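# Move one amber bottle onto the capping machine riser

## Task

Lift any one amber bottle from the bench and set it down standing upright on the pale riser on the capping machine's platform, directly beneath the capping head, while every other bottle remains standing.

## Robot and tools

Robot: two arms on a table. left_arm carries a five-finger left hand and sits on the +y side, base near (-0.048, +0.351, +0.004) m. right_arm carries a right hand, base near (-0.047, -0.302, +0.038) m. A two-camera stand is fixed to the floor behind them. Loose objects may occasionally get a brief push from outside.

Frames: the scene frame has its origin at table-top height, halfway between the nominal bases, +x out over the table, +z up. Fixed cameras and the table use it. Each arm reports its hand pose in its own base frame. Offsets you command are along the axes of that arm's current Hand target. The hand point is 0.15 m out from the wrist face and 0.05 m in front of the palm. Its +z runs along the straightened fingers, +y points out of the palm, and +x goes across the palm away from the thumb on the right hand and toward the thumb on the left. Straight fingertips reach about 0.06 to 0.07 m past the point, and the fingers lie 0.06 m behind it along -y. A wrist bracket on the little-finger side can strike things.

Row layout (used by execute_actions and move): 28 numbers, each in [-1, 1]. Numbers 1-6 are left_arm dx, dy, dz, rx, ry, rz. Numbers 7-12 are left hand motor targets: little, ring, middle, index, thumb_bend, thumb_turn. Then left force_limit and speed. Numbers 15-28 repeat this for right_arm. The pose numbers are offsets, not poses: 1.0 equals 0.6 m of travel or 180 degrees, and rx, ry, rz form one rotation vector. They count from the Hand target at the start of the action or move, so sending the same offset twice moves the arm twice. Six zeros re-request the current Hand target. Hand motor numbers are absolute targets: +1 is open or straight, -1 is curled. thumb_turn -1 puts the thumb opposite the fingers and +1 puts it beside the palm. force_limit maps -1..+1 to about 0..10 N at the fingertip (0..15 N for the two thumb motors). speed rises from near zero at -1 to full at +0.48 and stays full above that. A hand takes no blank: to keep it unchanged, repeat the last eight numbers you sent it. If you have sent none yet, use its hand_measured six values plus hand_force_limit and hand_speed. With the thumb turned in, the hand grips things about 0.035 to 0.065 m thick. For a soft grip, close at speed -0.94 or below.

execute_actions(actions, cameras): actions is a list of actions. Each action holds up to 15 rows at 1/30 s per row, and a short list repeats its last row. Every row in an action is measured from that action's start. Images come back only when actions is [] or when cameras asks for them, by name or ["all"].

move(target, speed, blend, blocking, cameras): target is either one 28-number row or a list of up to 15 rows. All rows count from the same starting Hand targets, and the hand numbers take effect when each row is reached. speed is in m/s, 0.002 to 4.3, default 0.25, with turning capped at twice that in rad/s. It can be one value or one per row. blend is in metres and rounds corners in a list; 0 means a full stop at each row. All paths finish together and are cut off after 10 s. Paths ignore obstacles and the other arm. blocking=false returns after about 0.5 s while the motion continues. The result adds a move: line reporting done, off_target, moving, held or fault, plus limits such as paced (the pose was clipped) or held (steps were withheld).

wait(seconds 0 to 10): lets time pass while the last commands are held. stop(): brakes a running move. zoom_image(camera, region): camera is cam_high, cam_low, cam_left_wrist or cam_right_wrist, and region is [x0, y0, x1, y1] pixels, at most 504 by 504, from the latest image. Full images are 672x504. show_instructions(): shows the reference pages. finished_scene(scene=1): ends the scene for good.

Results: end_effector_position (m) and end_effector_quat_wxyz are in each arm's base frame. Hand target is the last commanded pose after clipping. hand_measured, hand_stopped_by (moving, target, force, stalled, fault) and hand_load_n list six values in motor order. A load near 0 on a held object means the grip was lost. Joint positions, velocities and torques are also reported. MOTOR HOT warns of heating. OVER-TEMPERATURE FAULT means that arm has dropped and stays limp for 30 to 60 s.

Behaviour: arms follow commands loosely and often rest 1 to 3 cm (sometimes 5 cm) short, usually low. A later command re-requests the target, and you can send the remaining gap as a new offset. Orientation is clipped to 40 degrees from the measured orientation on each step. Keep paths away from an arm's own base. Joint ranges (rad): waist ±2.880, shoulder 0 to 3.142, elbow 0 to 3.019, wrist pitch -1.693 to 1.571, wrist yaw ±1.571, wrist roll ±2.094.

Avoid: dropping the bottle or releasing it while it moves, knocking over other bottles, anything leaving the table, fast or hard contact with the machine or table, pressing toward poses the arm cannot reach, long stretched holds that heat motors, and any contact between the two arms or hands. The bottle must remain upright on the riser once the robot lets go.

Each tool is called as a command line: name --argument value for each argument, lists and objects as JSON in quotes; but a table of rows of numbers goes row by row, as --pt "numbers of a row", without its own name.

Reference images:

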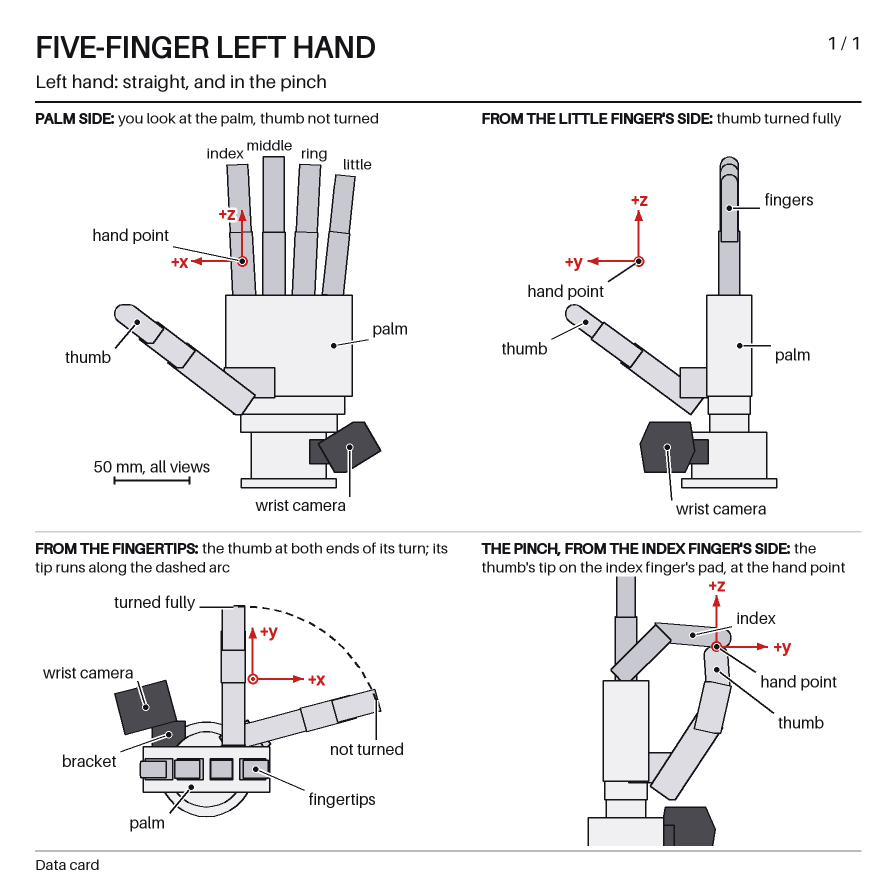

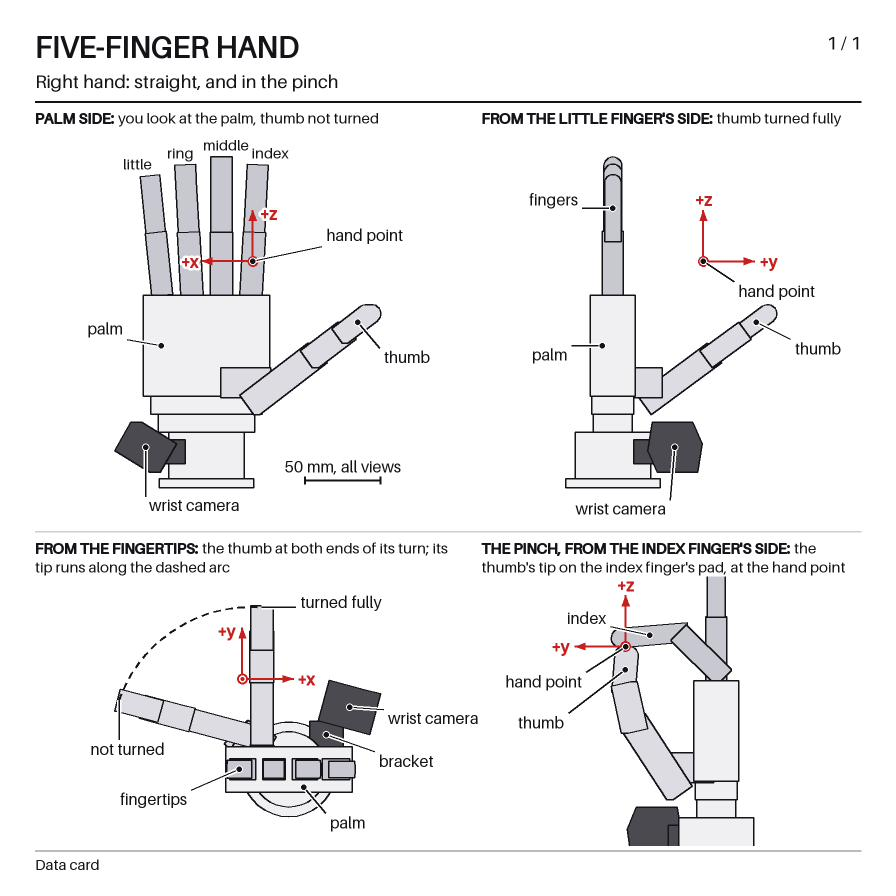

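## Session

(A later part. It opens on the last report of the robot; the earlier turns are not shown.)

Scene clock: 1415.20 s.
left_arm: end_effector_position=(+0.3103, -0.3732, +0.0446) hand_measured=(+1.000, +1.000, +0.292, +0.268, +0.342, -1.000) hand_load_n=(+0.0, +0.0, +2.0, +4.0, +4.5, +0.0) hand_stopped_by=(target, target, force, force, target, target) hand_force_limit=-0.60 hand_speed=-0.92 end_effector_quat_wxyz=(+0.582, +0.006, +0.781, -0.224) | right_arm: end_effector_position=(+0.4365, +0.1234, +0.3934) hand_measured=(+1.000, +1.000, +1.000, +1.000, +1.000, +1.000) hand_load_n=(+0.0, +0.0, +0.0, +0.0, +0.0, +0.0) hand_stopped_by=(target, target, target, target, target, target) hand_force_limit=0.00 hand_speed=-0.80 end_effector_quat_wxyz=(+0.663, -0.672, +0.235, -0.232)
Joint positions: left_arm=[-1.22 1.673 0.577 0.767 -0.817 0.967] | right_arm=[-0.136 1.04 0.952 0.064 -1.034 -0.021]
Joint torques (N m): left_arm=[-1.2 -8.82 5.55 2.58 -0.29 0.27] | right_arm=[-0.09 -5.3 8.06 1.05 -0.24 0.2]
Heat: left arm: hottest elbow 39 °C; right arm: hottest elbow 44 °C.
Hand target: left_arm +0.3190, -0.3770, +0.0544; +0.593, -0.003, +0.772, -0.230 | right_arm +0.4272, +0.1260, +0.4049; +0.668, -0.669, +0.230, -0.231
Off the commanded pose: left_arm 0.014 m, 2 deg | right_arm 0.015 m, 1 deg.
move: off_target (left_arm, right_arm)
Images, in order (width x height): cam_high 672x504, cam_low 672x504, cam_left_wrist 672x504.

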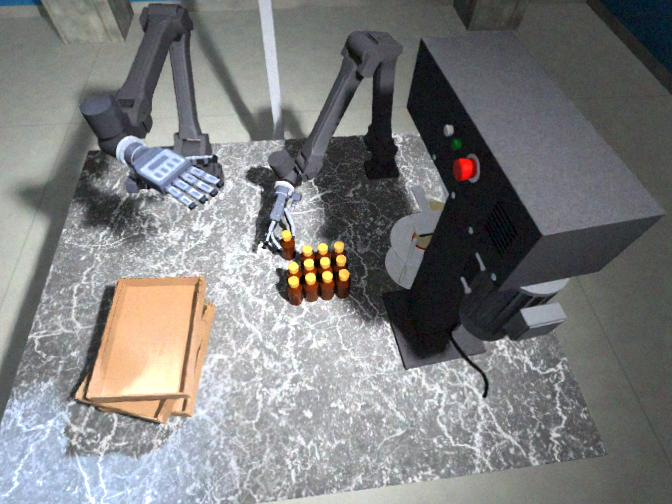

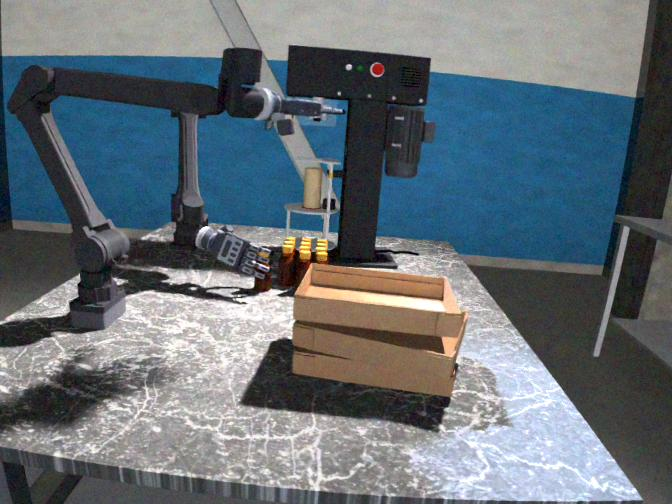

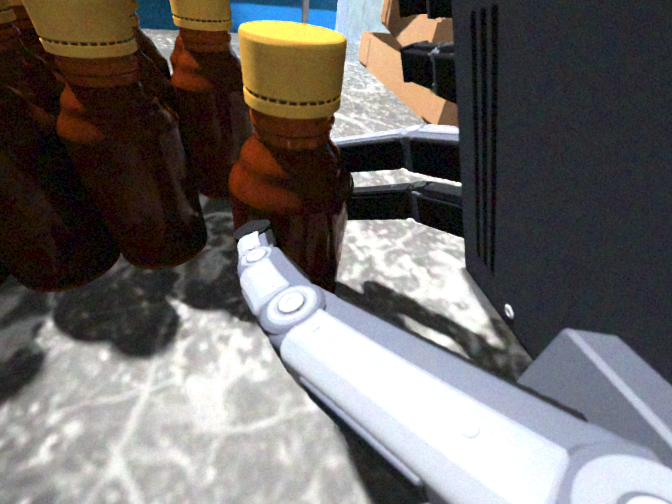

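move --target '[0,0,0,0,0,0,1,1,-0.1,-0.2,0.34,-1,0.2,-0.93,0,0,0,0,0,0,1,1,1,1,1,1,0,-0.8]'

move --target '[0,0,0,0,0,0,1,1,-0.2,-0.3,0.34,-1,0.3,-0.94,0,0,0,0,0,0,1,1,1,1,1,1,0,-0.8]' --cameras '["cam_left_wrist"]'

Scene clock: 1418.23 s.
left_arm: end_effector_position=(+0.3104, -0.3734, +0.0448) hand_measured=(+1.000, +1.000, +0.274, +0.258, +0.342, -1.000) hand_load_n=(+0.0, +0.0, +8.0, +5.0, +10.0, -0.5) hand_stopped_by=(target, target, force, force, target, target) hand_force_limit=0.20 hand_speed=-0.93 end_effector_quat_wxyz=(+0.583, +0.006, +0.781, -0.225) | right_arm: end_effector_position=(+0.4365, +0.1234, +0.3934) hand_measured=(+1.000, +1.000, +1.000, +1.000, +1.000, +1.000) hand_load_n=(+0.0, +0.0, +0.0, +0.0, +0.0, -0.5) hand_stopped_by=(target, target, target, target, target, target) hand_force_limit=0.00 hand_speed=-0.80 end_effector_quat_wxyz=(+0.663, -0.672, +0.235, -0.232)
Joint positions: left_arm=[-1.22 1.673 0.577 0.769 -0.817 0.967] | right_arm=[-0.136 1.04 0.952 0.064 -1.034 -0.021]
Joint torques (N m): left_arm=[-1.26 -8.82 5.53 2.55 -0.3 0.27] | right_arm=[-0.09 -5.3 8.06 1.05 -0.25 0.22]
Heat: left arm: hottest elbow 39 °C; right arm: hottest elbow 44 °C.
Hand target: left_arm +0.3190, -0.3770, +0.0544; +0.593, -0.003, +0.772, -0.230 | right_arm +0.4272, +0.1260, +0.4049; +0.668, -0.669, +0.230, -0.231
Off the commanded pose: left_arm 0.013 m, 2 deg | right_arm 0.015 m, 1 deg.
move: off_target (left_arm, right_arm)

Scene clock: 1419.03 s.
left_arm: end_effector_position=(+0.3104, -0.3734, +0.0448) hand_measured=(+1.000, +1.000, +0.274, +0.254, +0.342, -1.000) hand_load_n=(+0.0, +0.0, +7.0, +7.0, +11.0, -0.5) hand_stopped_by=(target, target, force, force, target, target) hand_force_limit=0.30 hand_speed=-0.94 end_effector_quat_wxyz=(+0.583, +0.006, +0.781, -0.225) | right_arm: end_effector_position=(+0.4365, +0.1234, +0.3934) hand_measured=(+1.000, +1.000, +1.000, +1.000, +1.000, +1.000) hand_load_n=(+0.0, +0.0, +0.0, +0.0, +0.0, -0.5) hand_stopped_by=(target, target, target, target, target, target) hand_force_limit=0.00 hand_speed=-0.80 end_effector_quat_wxyz=(+0.663, -0.672, +0.235, -0.232)
Joint positions: left_arm=[-1.22 1.673 0.577 0.769 -0.817 0.967] | right_arm=[-0.136 1.04 0.952 0.064 -1.034 -0.021]
Joint torques (N m): left_arm=[-1.26 -8.88 5.55 2.55 -0.31 0.27] | right_arm=[-0.44 -5.19 8.02 0.95 -0.24 0.19]
Heat: left arm: hottest elbow 39 °C; right arm: hottest elbow 44 °C.
Hand target: left_arm +0.3190, -0.3770, +0.0544; +0.593, -0.003, +0.772, -0.230 | right_arm +0.4272, +0.1260, +0.4049; +0.668, -0.669, +0.230, -0.231
Off the commanded pose: left_arm 0.013 m, 2 deg | right_arm 0.015 m, 1 deg.
move: off_target (left_arm, right_arm)
Images, in order (width x height): cam_left_wrist 672x504.

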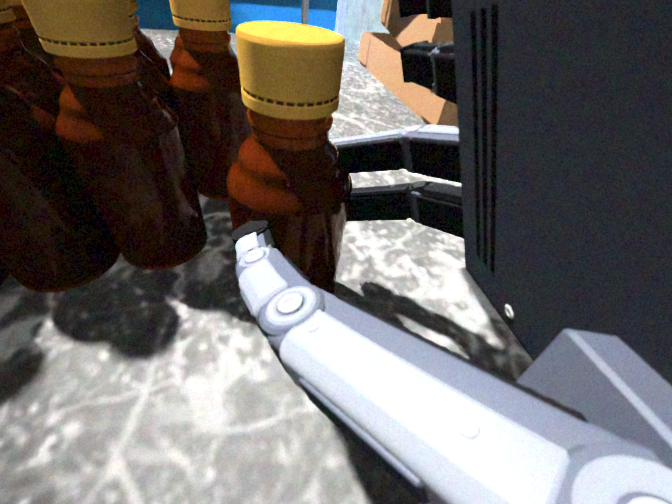

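move --target '[-0.1066,-0.0418,-0.0224,0,0,0,1,1,-0.2,-0.3,0.34,-1,0.3,-0.94,0,0,0,0,0,0,1,1,1,1,1,1,0,-0.8]' --speed 0.05 --cameras '["cam_left_wrist","cam_low","cam_high"]'

zoom_image --camera "cam_low" --region '[200, 200, 320, 300]'

Scene clock: 1433.47 s.
left_arm: end_effector_position=(+0.3049, -0.3589, +0.0853) hand_measured=(+1.000, +1.000, +0.274, +0.254, +0.342, -1.000) hand_load_n=(+0.0, +0.0, +6.5, +7.0, +11.5, +1.5) hand_stopped_by=(target, target, force, force, target, target) hand_force_limit=0.30 hand_speed=-0.94 end_effector_quat_wxyz=(+0.575, +0.018, +0.792, -0.206) | right_arm: end_effector_position=(+0.4365, +0.1234, +0.3934) hand_measured=(+1.000, +1.000, +1.000, +1.000, +1.000, +1.000) hand_load_n=(+0.0, +0.0, +0.0, +0.0, +0.0, -0.5) hand_stopped_by=(target, target, target, target, target, target) hand_force_limit=0.00 hand_speed=-0.80 end_effector_quat_wxyz=(+0.663, -0.672, +0.235, -0.232)
Joint positions: left_arm=[-1.22 1.499 0.577 0.542 -0.816 0.967] | right_arm=[-0.136 1.04 0.952 0.064 -1.034 -0.021]
Joint torques (N m): left_arm=[-1.32 -10.64 9.76 1.51 -0.42 0.28] | right_arm=[0.21 -5.42 7.99 0.98 -0.24 0.2]
Heat: left arm: hottest elbow 39 °C; right arm: hottest elbow 44 °C.
Hand target: left_arm +0.3189, -0.3770, +0.1244; +0.593, -0.003, +0.772, -0.230 | right_arm +0.4272, +0.1260, +0.4049; +0.668, -0.669, +0.230, -0.231
Off the commanded pose: left_arm 0.045 m, 5 deg | right_arm 0.015 m, 1 deg.
move: off_target (left_arm, right_arm)
Images, in order (width x height): cam_high 672x504, cam_low 672x504, cam_left_wrist 672x504.

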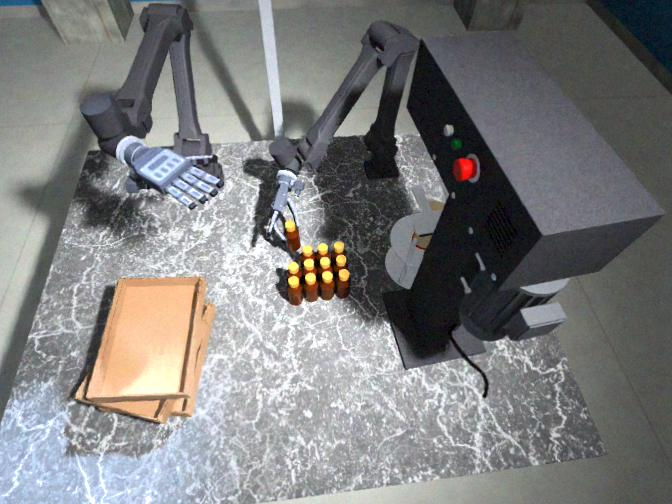

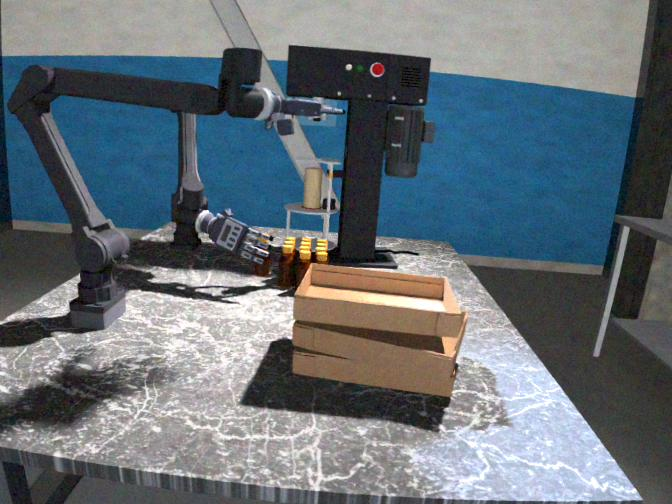

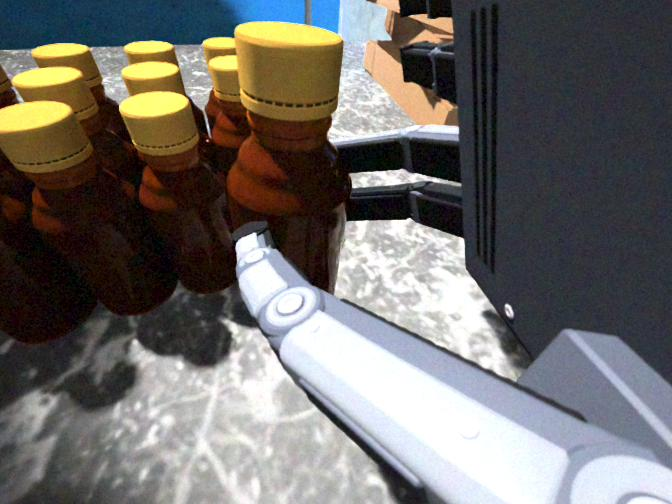

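Scaled by 4.200.

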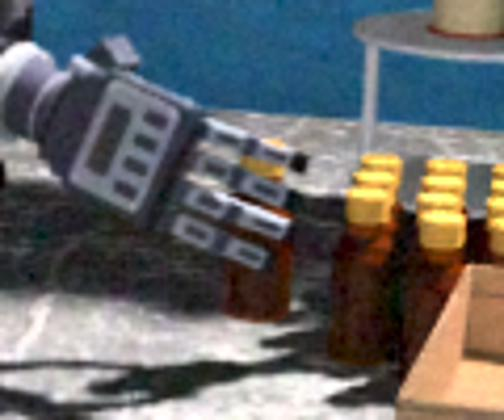

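move --pt "-0.2332 0.2637 -0.2308 0 0 0 1 1 -0.2 -0.3 0.34 -1 0.3 -0.94 0 0 0 0 0 0 1 1 1 1 1 1 0 -0.8" --pt "-0.534 0.4018 -0.3437 0 0 0 1 1 -0.2 -0.3 0.34 -1 0.3 -0.94 0 0 0 0 0 0 1 1 1 1 1 1 0 -0.8" --speed 0.13 --blend '[0.05,0]' --cameras '["all"]'

zoom_image --camera "cam_right_wrist" --region '[200, 220, 500, 504]'

zoom_image --camera "cam_low" --region '[200, 80, 350, 250]'

Scene clock: 1448.03 s.
left_arm: end_effector_position=(+0.2855, -0.0007, +0.3137) hand_measured=(+1.000, +1.000, +0.274, +0.254, +0.342, -1.000) hand_load_n=(+0.0, +0.0, +6.5, +6.5, +11.5, +1.5) hand_stopped_by=(target, target, force, force, target, target) hand_force_limit=0.30 hand_speed=-0.94 end_effector_quat_wxyz=(+0.555, -0.037, +0.795, -0.242) | right_arm: end_effector_position=(+0.4365, +0.1234, +0.3934) hand_measured=(+1.000, +1.000, +1.000, +1.000, +1.000, +1.000) hand_load_n=(+0.0, +0.0, -0.5, +0.0, +0.0, -0.5) hand_stopped_by=(target, target, target, target, target, target) hand_force_limit=0.00 hand_speed=-0.80 end_effector_quat_wxyz=(+0.663, -0.672, +0.235, -0.232)
Joint positions: left_arm=[0.213 0.313 0.658 -0.664 0.554 1.285] | right_arm=[-0.136 1.04 0.952 0.064 -1.034 -0.021]
Joint torques (N m): left_arm=[-1.49 0.97 14.78 1.87 0.12 0.42] | right_arm=[0.03 -4.95 8.06 0.92 -0.24 0.21]
Heat: left arm: hottest elbow 40 °C; right arm: hottest elbow 44 °C.
Hand target: left_arm +0.2896, -0.0003, +0.3706; +0.593, -0.003, +0.772, -0.230 | right_arm +0.4272, +0.1260, +0.4049; +0.668, -0.669, +0.230, -0.231
Off the commanded pose: left_arm 0.057 m, 7 deg | right_arm 0.015 m, 1 deg.
move: off_target (left_arm, right_arm)

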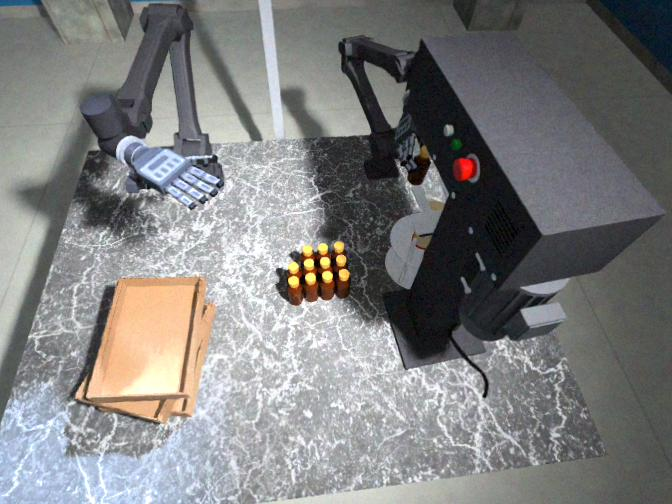

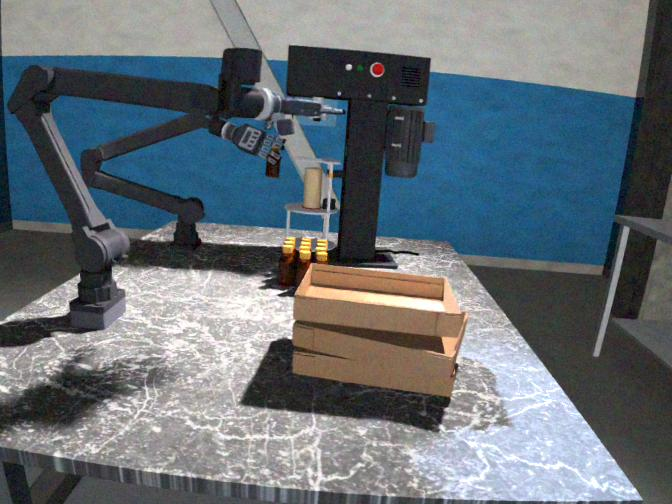

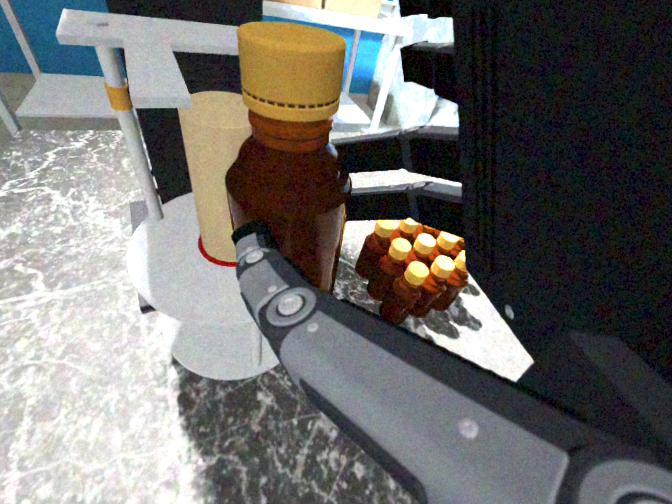

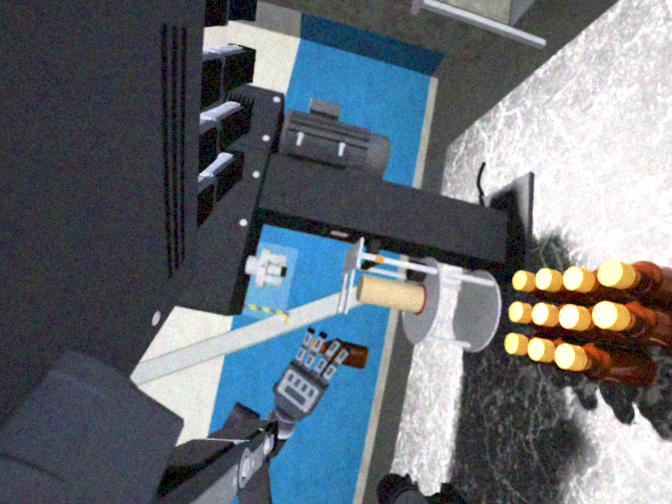

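Scaled by 1.680.

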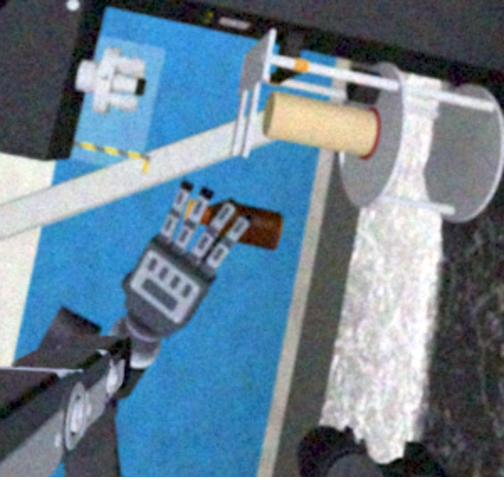

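Scaled by 2.965.

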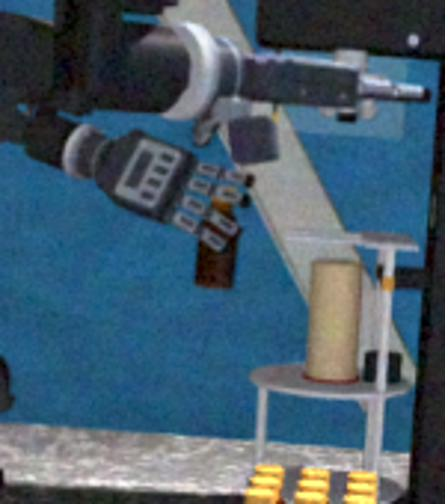

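zoom_image --camera "cam_right_wrist" --region '[280, 230, 440, 390]'

zoom_image --camera "cam_low" --region '[250, 130, 350, 230]'

zoom_image --camera "cam_left_wrist" --region '[40, 0, 380, 340]'

Scaled by 3.150.

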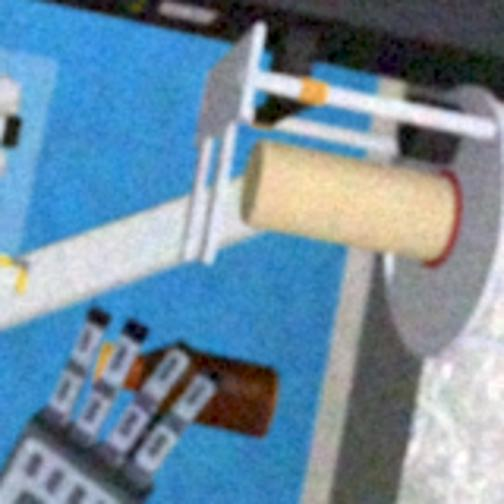

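Scaled by 5.040.

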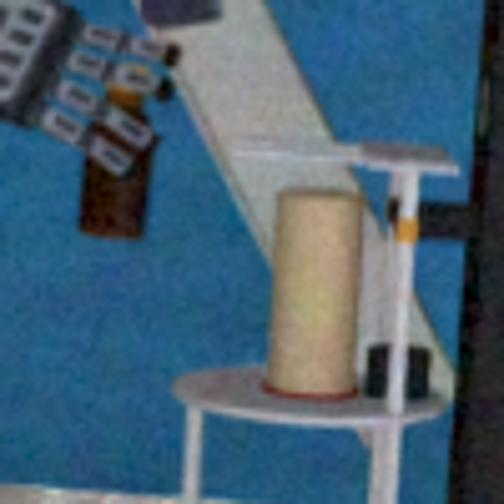

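Scaled by 1.482.

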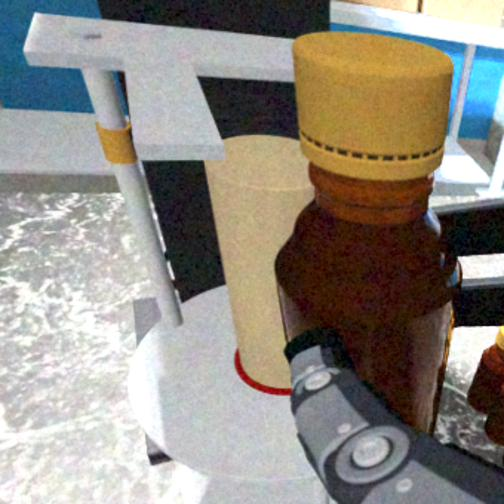

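move --target '[-0.0761,-0.0299,-0.016,0,-0.016,0.0296,1,1,-0.2,-0.3,0.34,-1,0.3,-0.94,0,0,0,0,0,0,1,1,1,1,1,1,0,-0.8]' --speed 0.06 --cameras '["all"]'

zoom_image --camera "cam_right_wrist" --region '[240, 220, 440, 390]'

zoom_image --camera "cam_low" --region '[250, 100, 350, 220]'

zoom_image --camera "cam_left_wrist" --region '[40, 0, 380, 340]'

Scene clock: 1484.43 s.
left_arm: end_effector_position=(+0.2883, +0.0020, +0.3624) hand_measured=(+1.000, +1.000, +0.274, +0.254, +0.342, -1.000) hand_load_n=(+0.0, +0.0, +6.5, +6.0, +11.5, +1.5) hand_stopped_by=(target, target, force, force, target, target) hand_force_limit=0.30 hand_speed=-0.94 end_effector_quat_wxyz=(+0.586, -0.008, +0.782, -0.215) | right_arm: end_effector_position=(+0.4365, +0.1234, +0.3934) hand_measured=(+1.000, +1.000, +1.000, +1.000, +1.000, +1.000) hand_load_n=(+0.0, +0.0, +0.0, -0.5, +0.0, -0.5) hand_stopped_by=(target, target, target, target, target, target) hand_force_limit=0.00 hand_speed=-0.80 end_effector_quat_wxyz=(+0.663, -0.672, +0.235, -0.232)
Joint positions: left_arm=[0.184 0.333 0.75 -0.675 0.511 1.337] | right_arm=[-0.136 1.04 0.952 0.064 -1.034 -0.021]
Joint torques (N m): left_arm=[-2.2 1.14 14.84 1.96 -0.15 0.45] | right_arm=[0.26 -5.3 8.02 1.06 -0.23 0.19]
Heat: left arm: hottest elbow 44 °C; right arm: hottest elbow 43 °C.
Hand target: left_arm +0.2895, -0.0004, +0.4206; +0.622, +0.027, +0.756, -0.202 | right_arm +0.4272, +0.1260, +0.4049; +0.668, -0.669, +0.230, -0.231
Off the commanded pose: left_arm 0.058 m, 7 deg | right_arm 0.015 m, 1 deg.
move: off_target (left_arm, right_arm)

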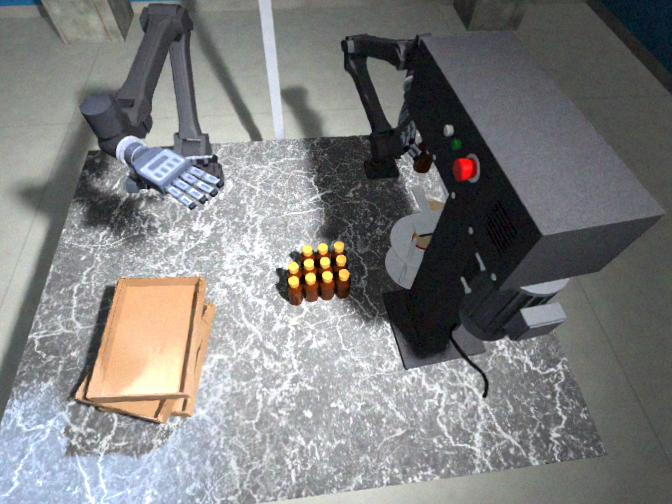

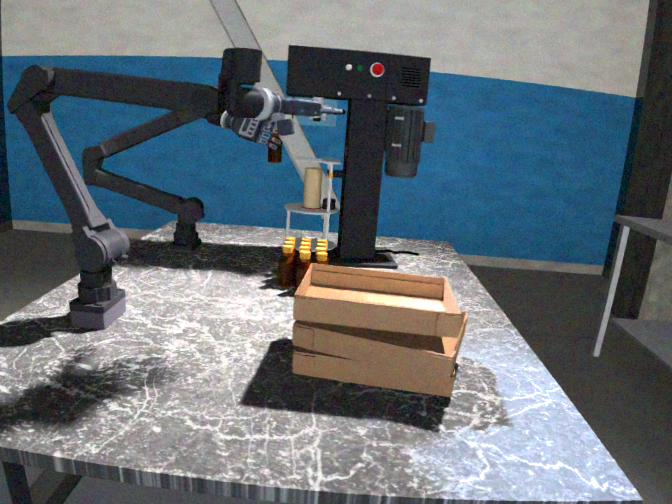

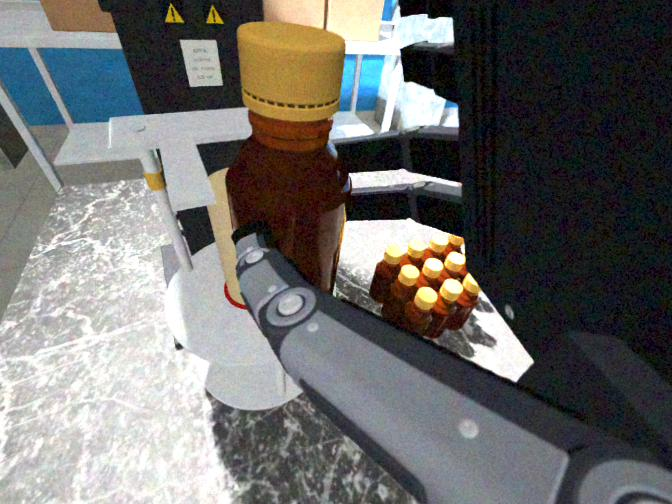

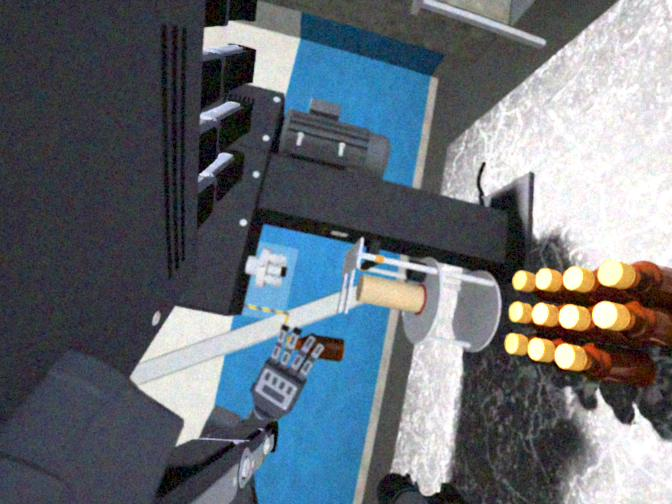

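Scaled by 2.520.

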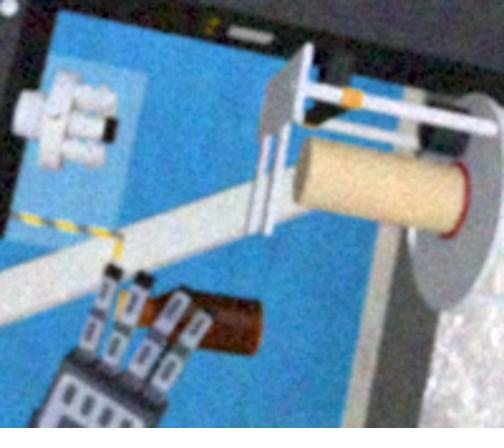

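Scaled by 4.200.

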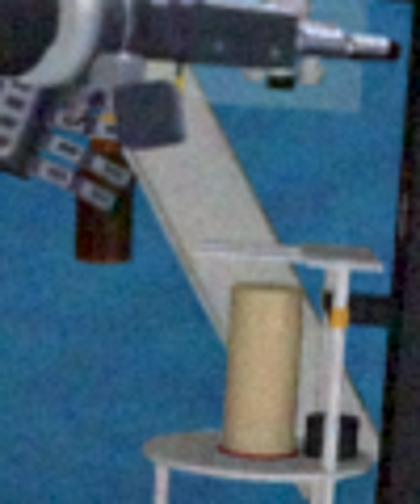

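Scaled by 1.482.

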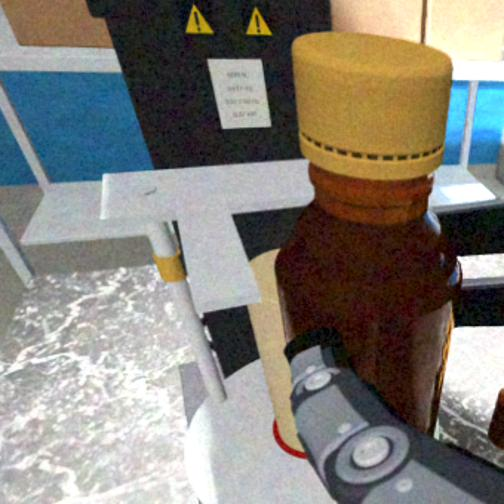

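zoom_image --camera "cam_high" --region '[380, 110, 480, 280]'

Scaled by 2.965.

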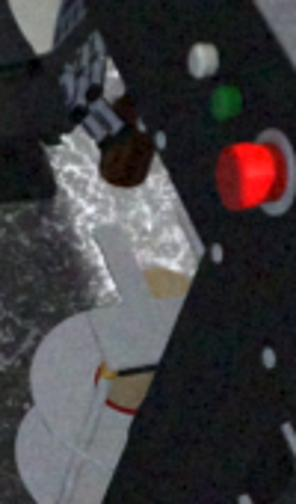

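zoom_image --camera "cam_high" --region '[400, 140, 460, 250]'

zoom_image --camera "cam_left_wrist" --region '[140, 100, 260, 230]'

Scaled by 4.582.

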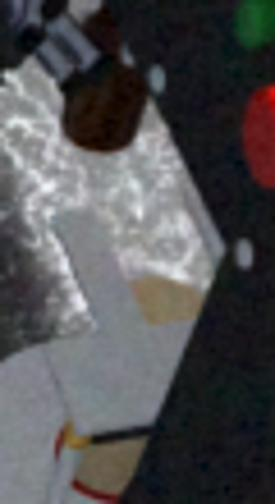

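Scaled by 3.877.

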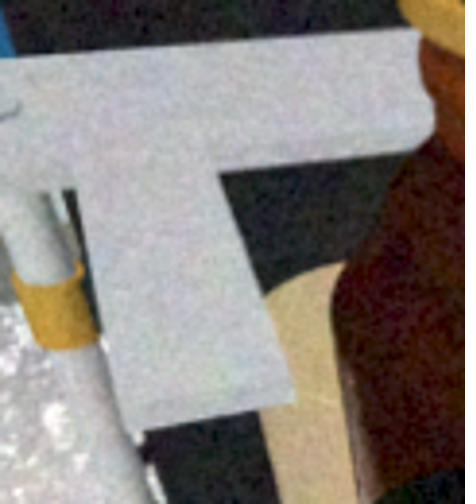

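move --target '[-0.025,0.0245,0.0722,0,0,0,1,1,-0.2,-0.3,0.34,-1,0.3,-0.94,0,0,0,0,0,0,1,1,1,1,1,1,0,-0.8]' --speed 0.06 --cameras '["all"]'

zoom_image --camera "cam_right_wrist" --region '[240, 220, 440, 390]'

zoom_image --camera "cam_high" --region '[400, 140, 460, 250]'

zoom_image --camera "cam_left_wrist" --region '[100, 60, 400, 360]'

Scene clock: 1552.73 s.
left_arm: end_effector_position=(+0.3254, +0.0041, +0.3507) hand_measured=(+1.000, +1.000, +0.274, +0.254, +0.342, -1.000) hand_load_n=(+0.0, +0.0, +6.5, +6.0, +11.0, +1.5) hand_stopped_by=(target, target, force, force, target, target) hand_force_limit=0.30 hand_speed=-0.94 end_effector_quat_wxyz=(+0.566, -0.012, +0.796, -0.214) | right_arm: end_effector_position=(+0.4365, +0.1234, +0.3934) hand_measured=(+1.000, +1.000, +1.000, +1.000, +1.000, +1.000) hand_load_n=(+0.0, -0.5, +0.0, +0.0, -0.5, -0.5) hand_stopped_by=(target, target, target, target, target, target) hand_force_limit=0.00 hand_speed=-0.80 end_effector_quat_wxyz=(+0.663, -0.672, +0.235, -0.232)
Joint positions: left_arm=[0.144 0.463 0.766 -0.609 0.47 1.337] | right_arm=[-0.136 1.04 0.952 0.064 -1.034 -0.021]
Joint torques (N m): left_arm=[-2.2 -0.38 15.42 3.73 -0.14 0.38] | right_arm=[0.26 -5.13 8.02 0.98 -0.21 0.2]
Heat: left arm: hottest elbow 50 °C; right arm: hottest elbow 43 °C.
Hand target: left_arm +0.3374, +0.0016, +0.4246; +0.622, +0.027, +0.756, -0.202 | right_arm +0.4272, +0.1260, +0.4049; +0.668, -0.669, +0.230, -0.231
Off the commanded pose: left_arm 0.075 m, 9 deg | right_arm 0.015 m, 1 deg.
move: off_target (left_arm, right_arm)

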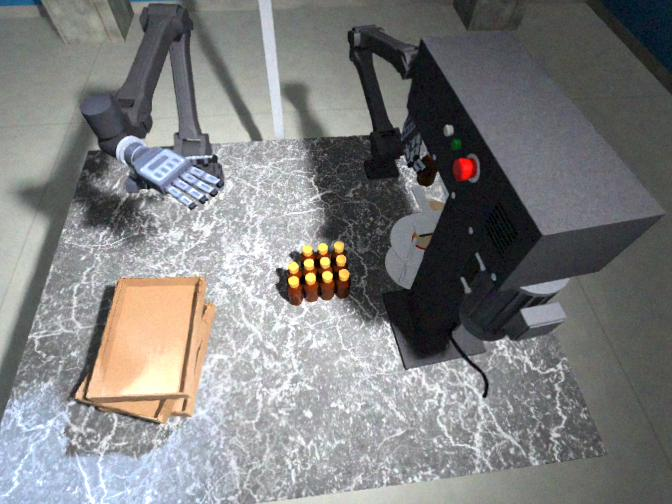

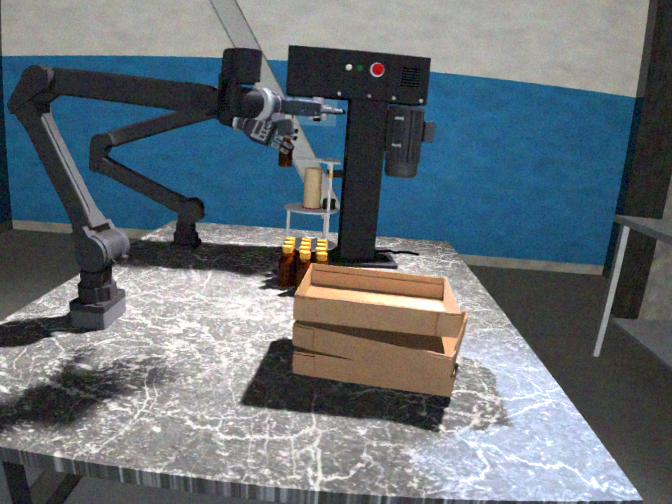

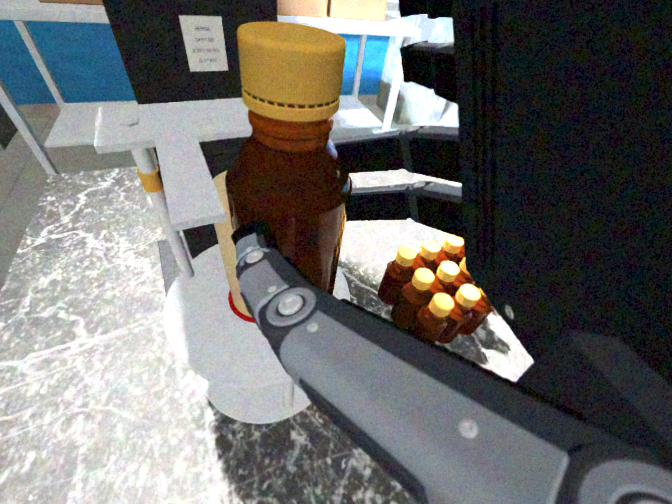

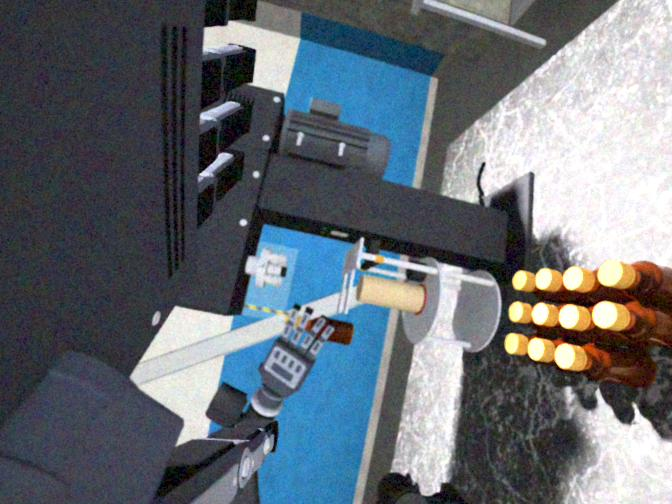

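Scaled by 2.520.

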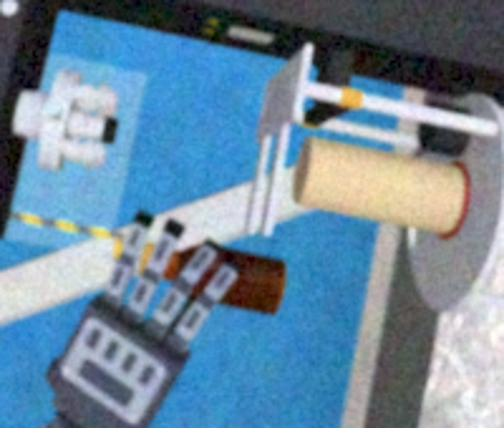

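Scaled by 4.582.

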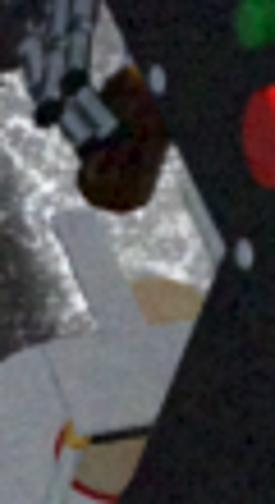

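Scaled by 1.680.

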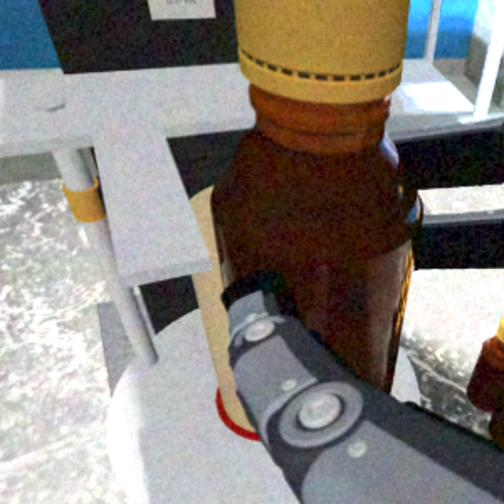

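move --target '[-0.0115,-0.0187,-0.004,0.0036,-0.0152,0.005,1,1,-0.2,-0.3,0.34,-1,0.3,-0.94,0,0,0,0,0,0,1,1,1,1,1,1,0,-0.8]' --speed 0.05 --cameras '["all"]'

zoom_image --camera "cam_right_wrist" --region '[300, 230, 440, 370]'

zoom_image --camera "cam_high" --region '[400, 140, 460, 250]'

zoom_image --camera "cam_left_wrist" --region '[100, 60, 400, 360]'

Scene clock: 1571.90 s.
left_arm: end_effector_position=(+0.3284, -0.0060, +0.3651) hand_measured=(+1.000, +1.000, +0.274, +0.254, +0.342, -1.000) hand_load_n=(+0.0, +0.0, +6.5, +6.5, +11.0, +1.5) hand_stopped_by=(target, target, force, force, target, target) hand_force_limit=0.30 hand_speed=-0.94 end_effector_quat_wxyz=(+0.586, +0.005, +0.783, -0.211) | right_arm: end_effector_position=(+0.4365, +0.1234, +0.3934) hand_measured=(+1.000, +1.000, +1.000, +1.000, +1.000, +1.000) hand_load_n=(+0.0, +0.0, +0.0, +0.0, +0.0, -0.5) hand_stopped_by=(target, target, target, target, target, target) hand_force_limit=0.00 hand_speed=-0.80 end_effector_quat_wxyz=(+0.663, -0.672, +0.235, -0.232)
Joint positions: left_arm=[0.084 0.451 0.766 -0.564 0.424 1.337] | right_arm=[-0.136 1.04 0.952 0.064 -1.034 -0.021]
Joint torques (N m): left_arm=[-2.14 -1.14 14.27 3.71 -0.17 0.25] | right_arm=[0.03 -5.07 8.06 1.06 -0.24 0.2]
Heat: left arm: hottest elbow 50 °C; right arm: hottest elbow 43 °C.
Hand target: left_arm +0.3335, -0.0065, +0.4345; +0.641, +0.032, +0.740, -0.202 | right_arm +0.4272, +0.1260, +0.4049; +0.668, -0.669, +0.230, -0.231
Off the commanded pose: left_arm 0.070 m, 9 deg | right_arm 0.015 m, 1 deg.
move: off_target (left_arm, right_arm)

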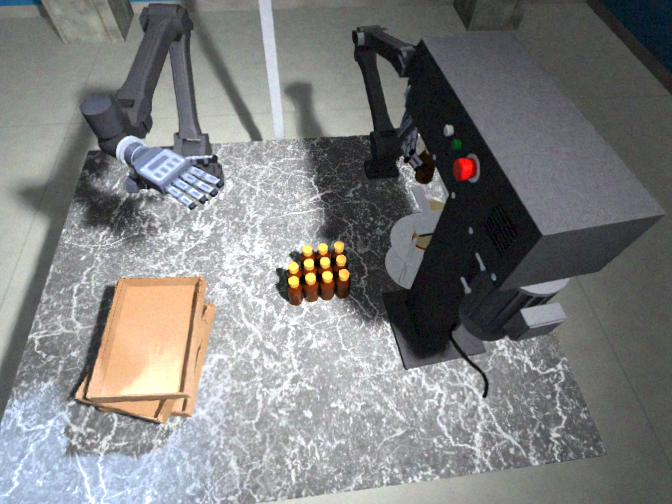

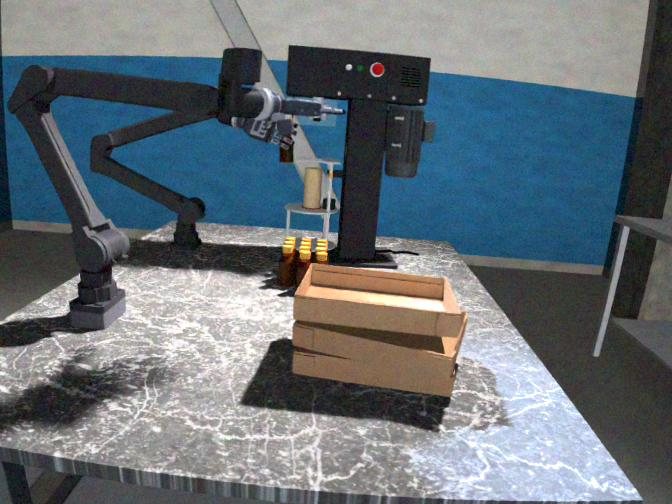

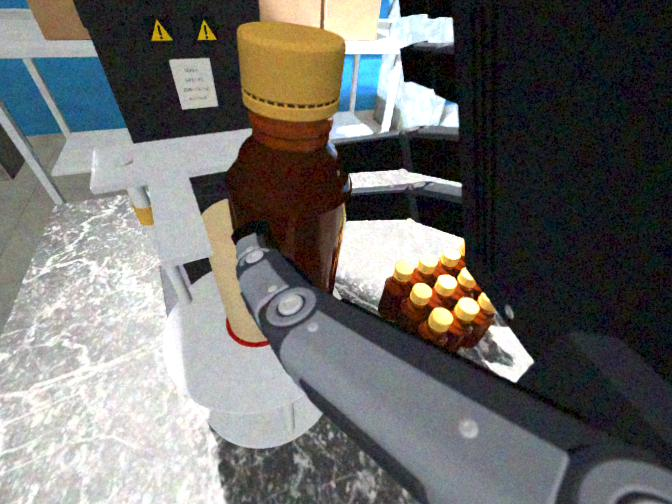

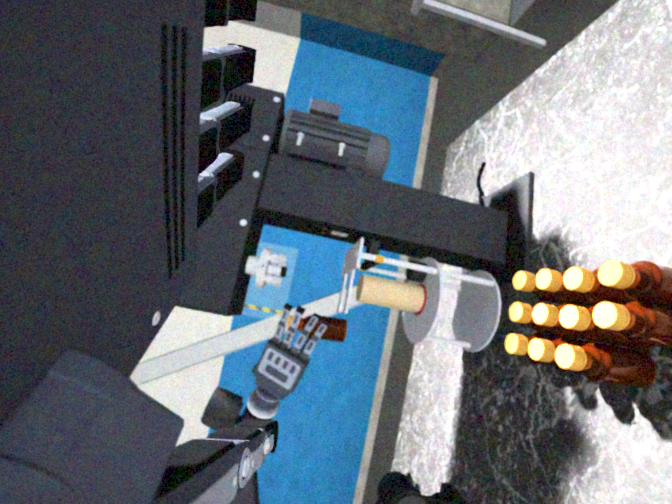

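Scaled by 3.600.

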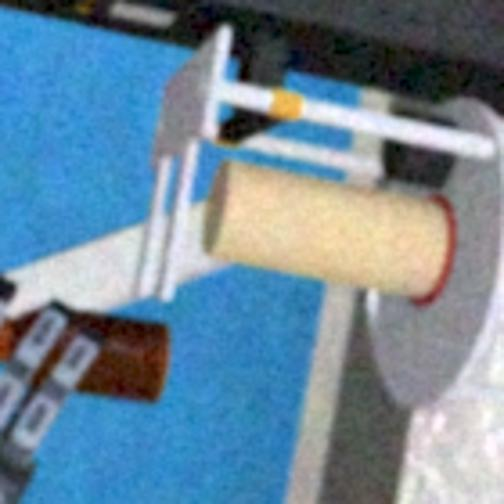

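Scaled by 4.582.

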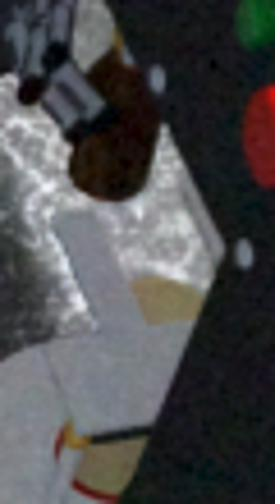

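Scaled by 1.680.

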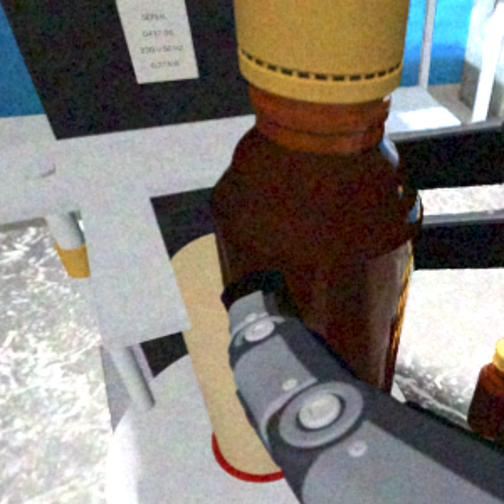

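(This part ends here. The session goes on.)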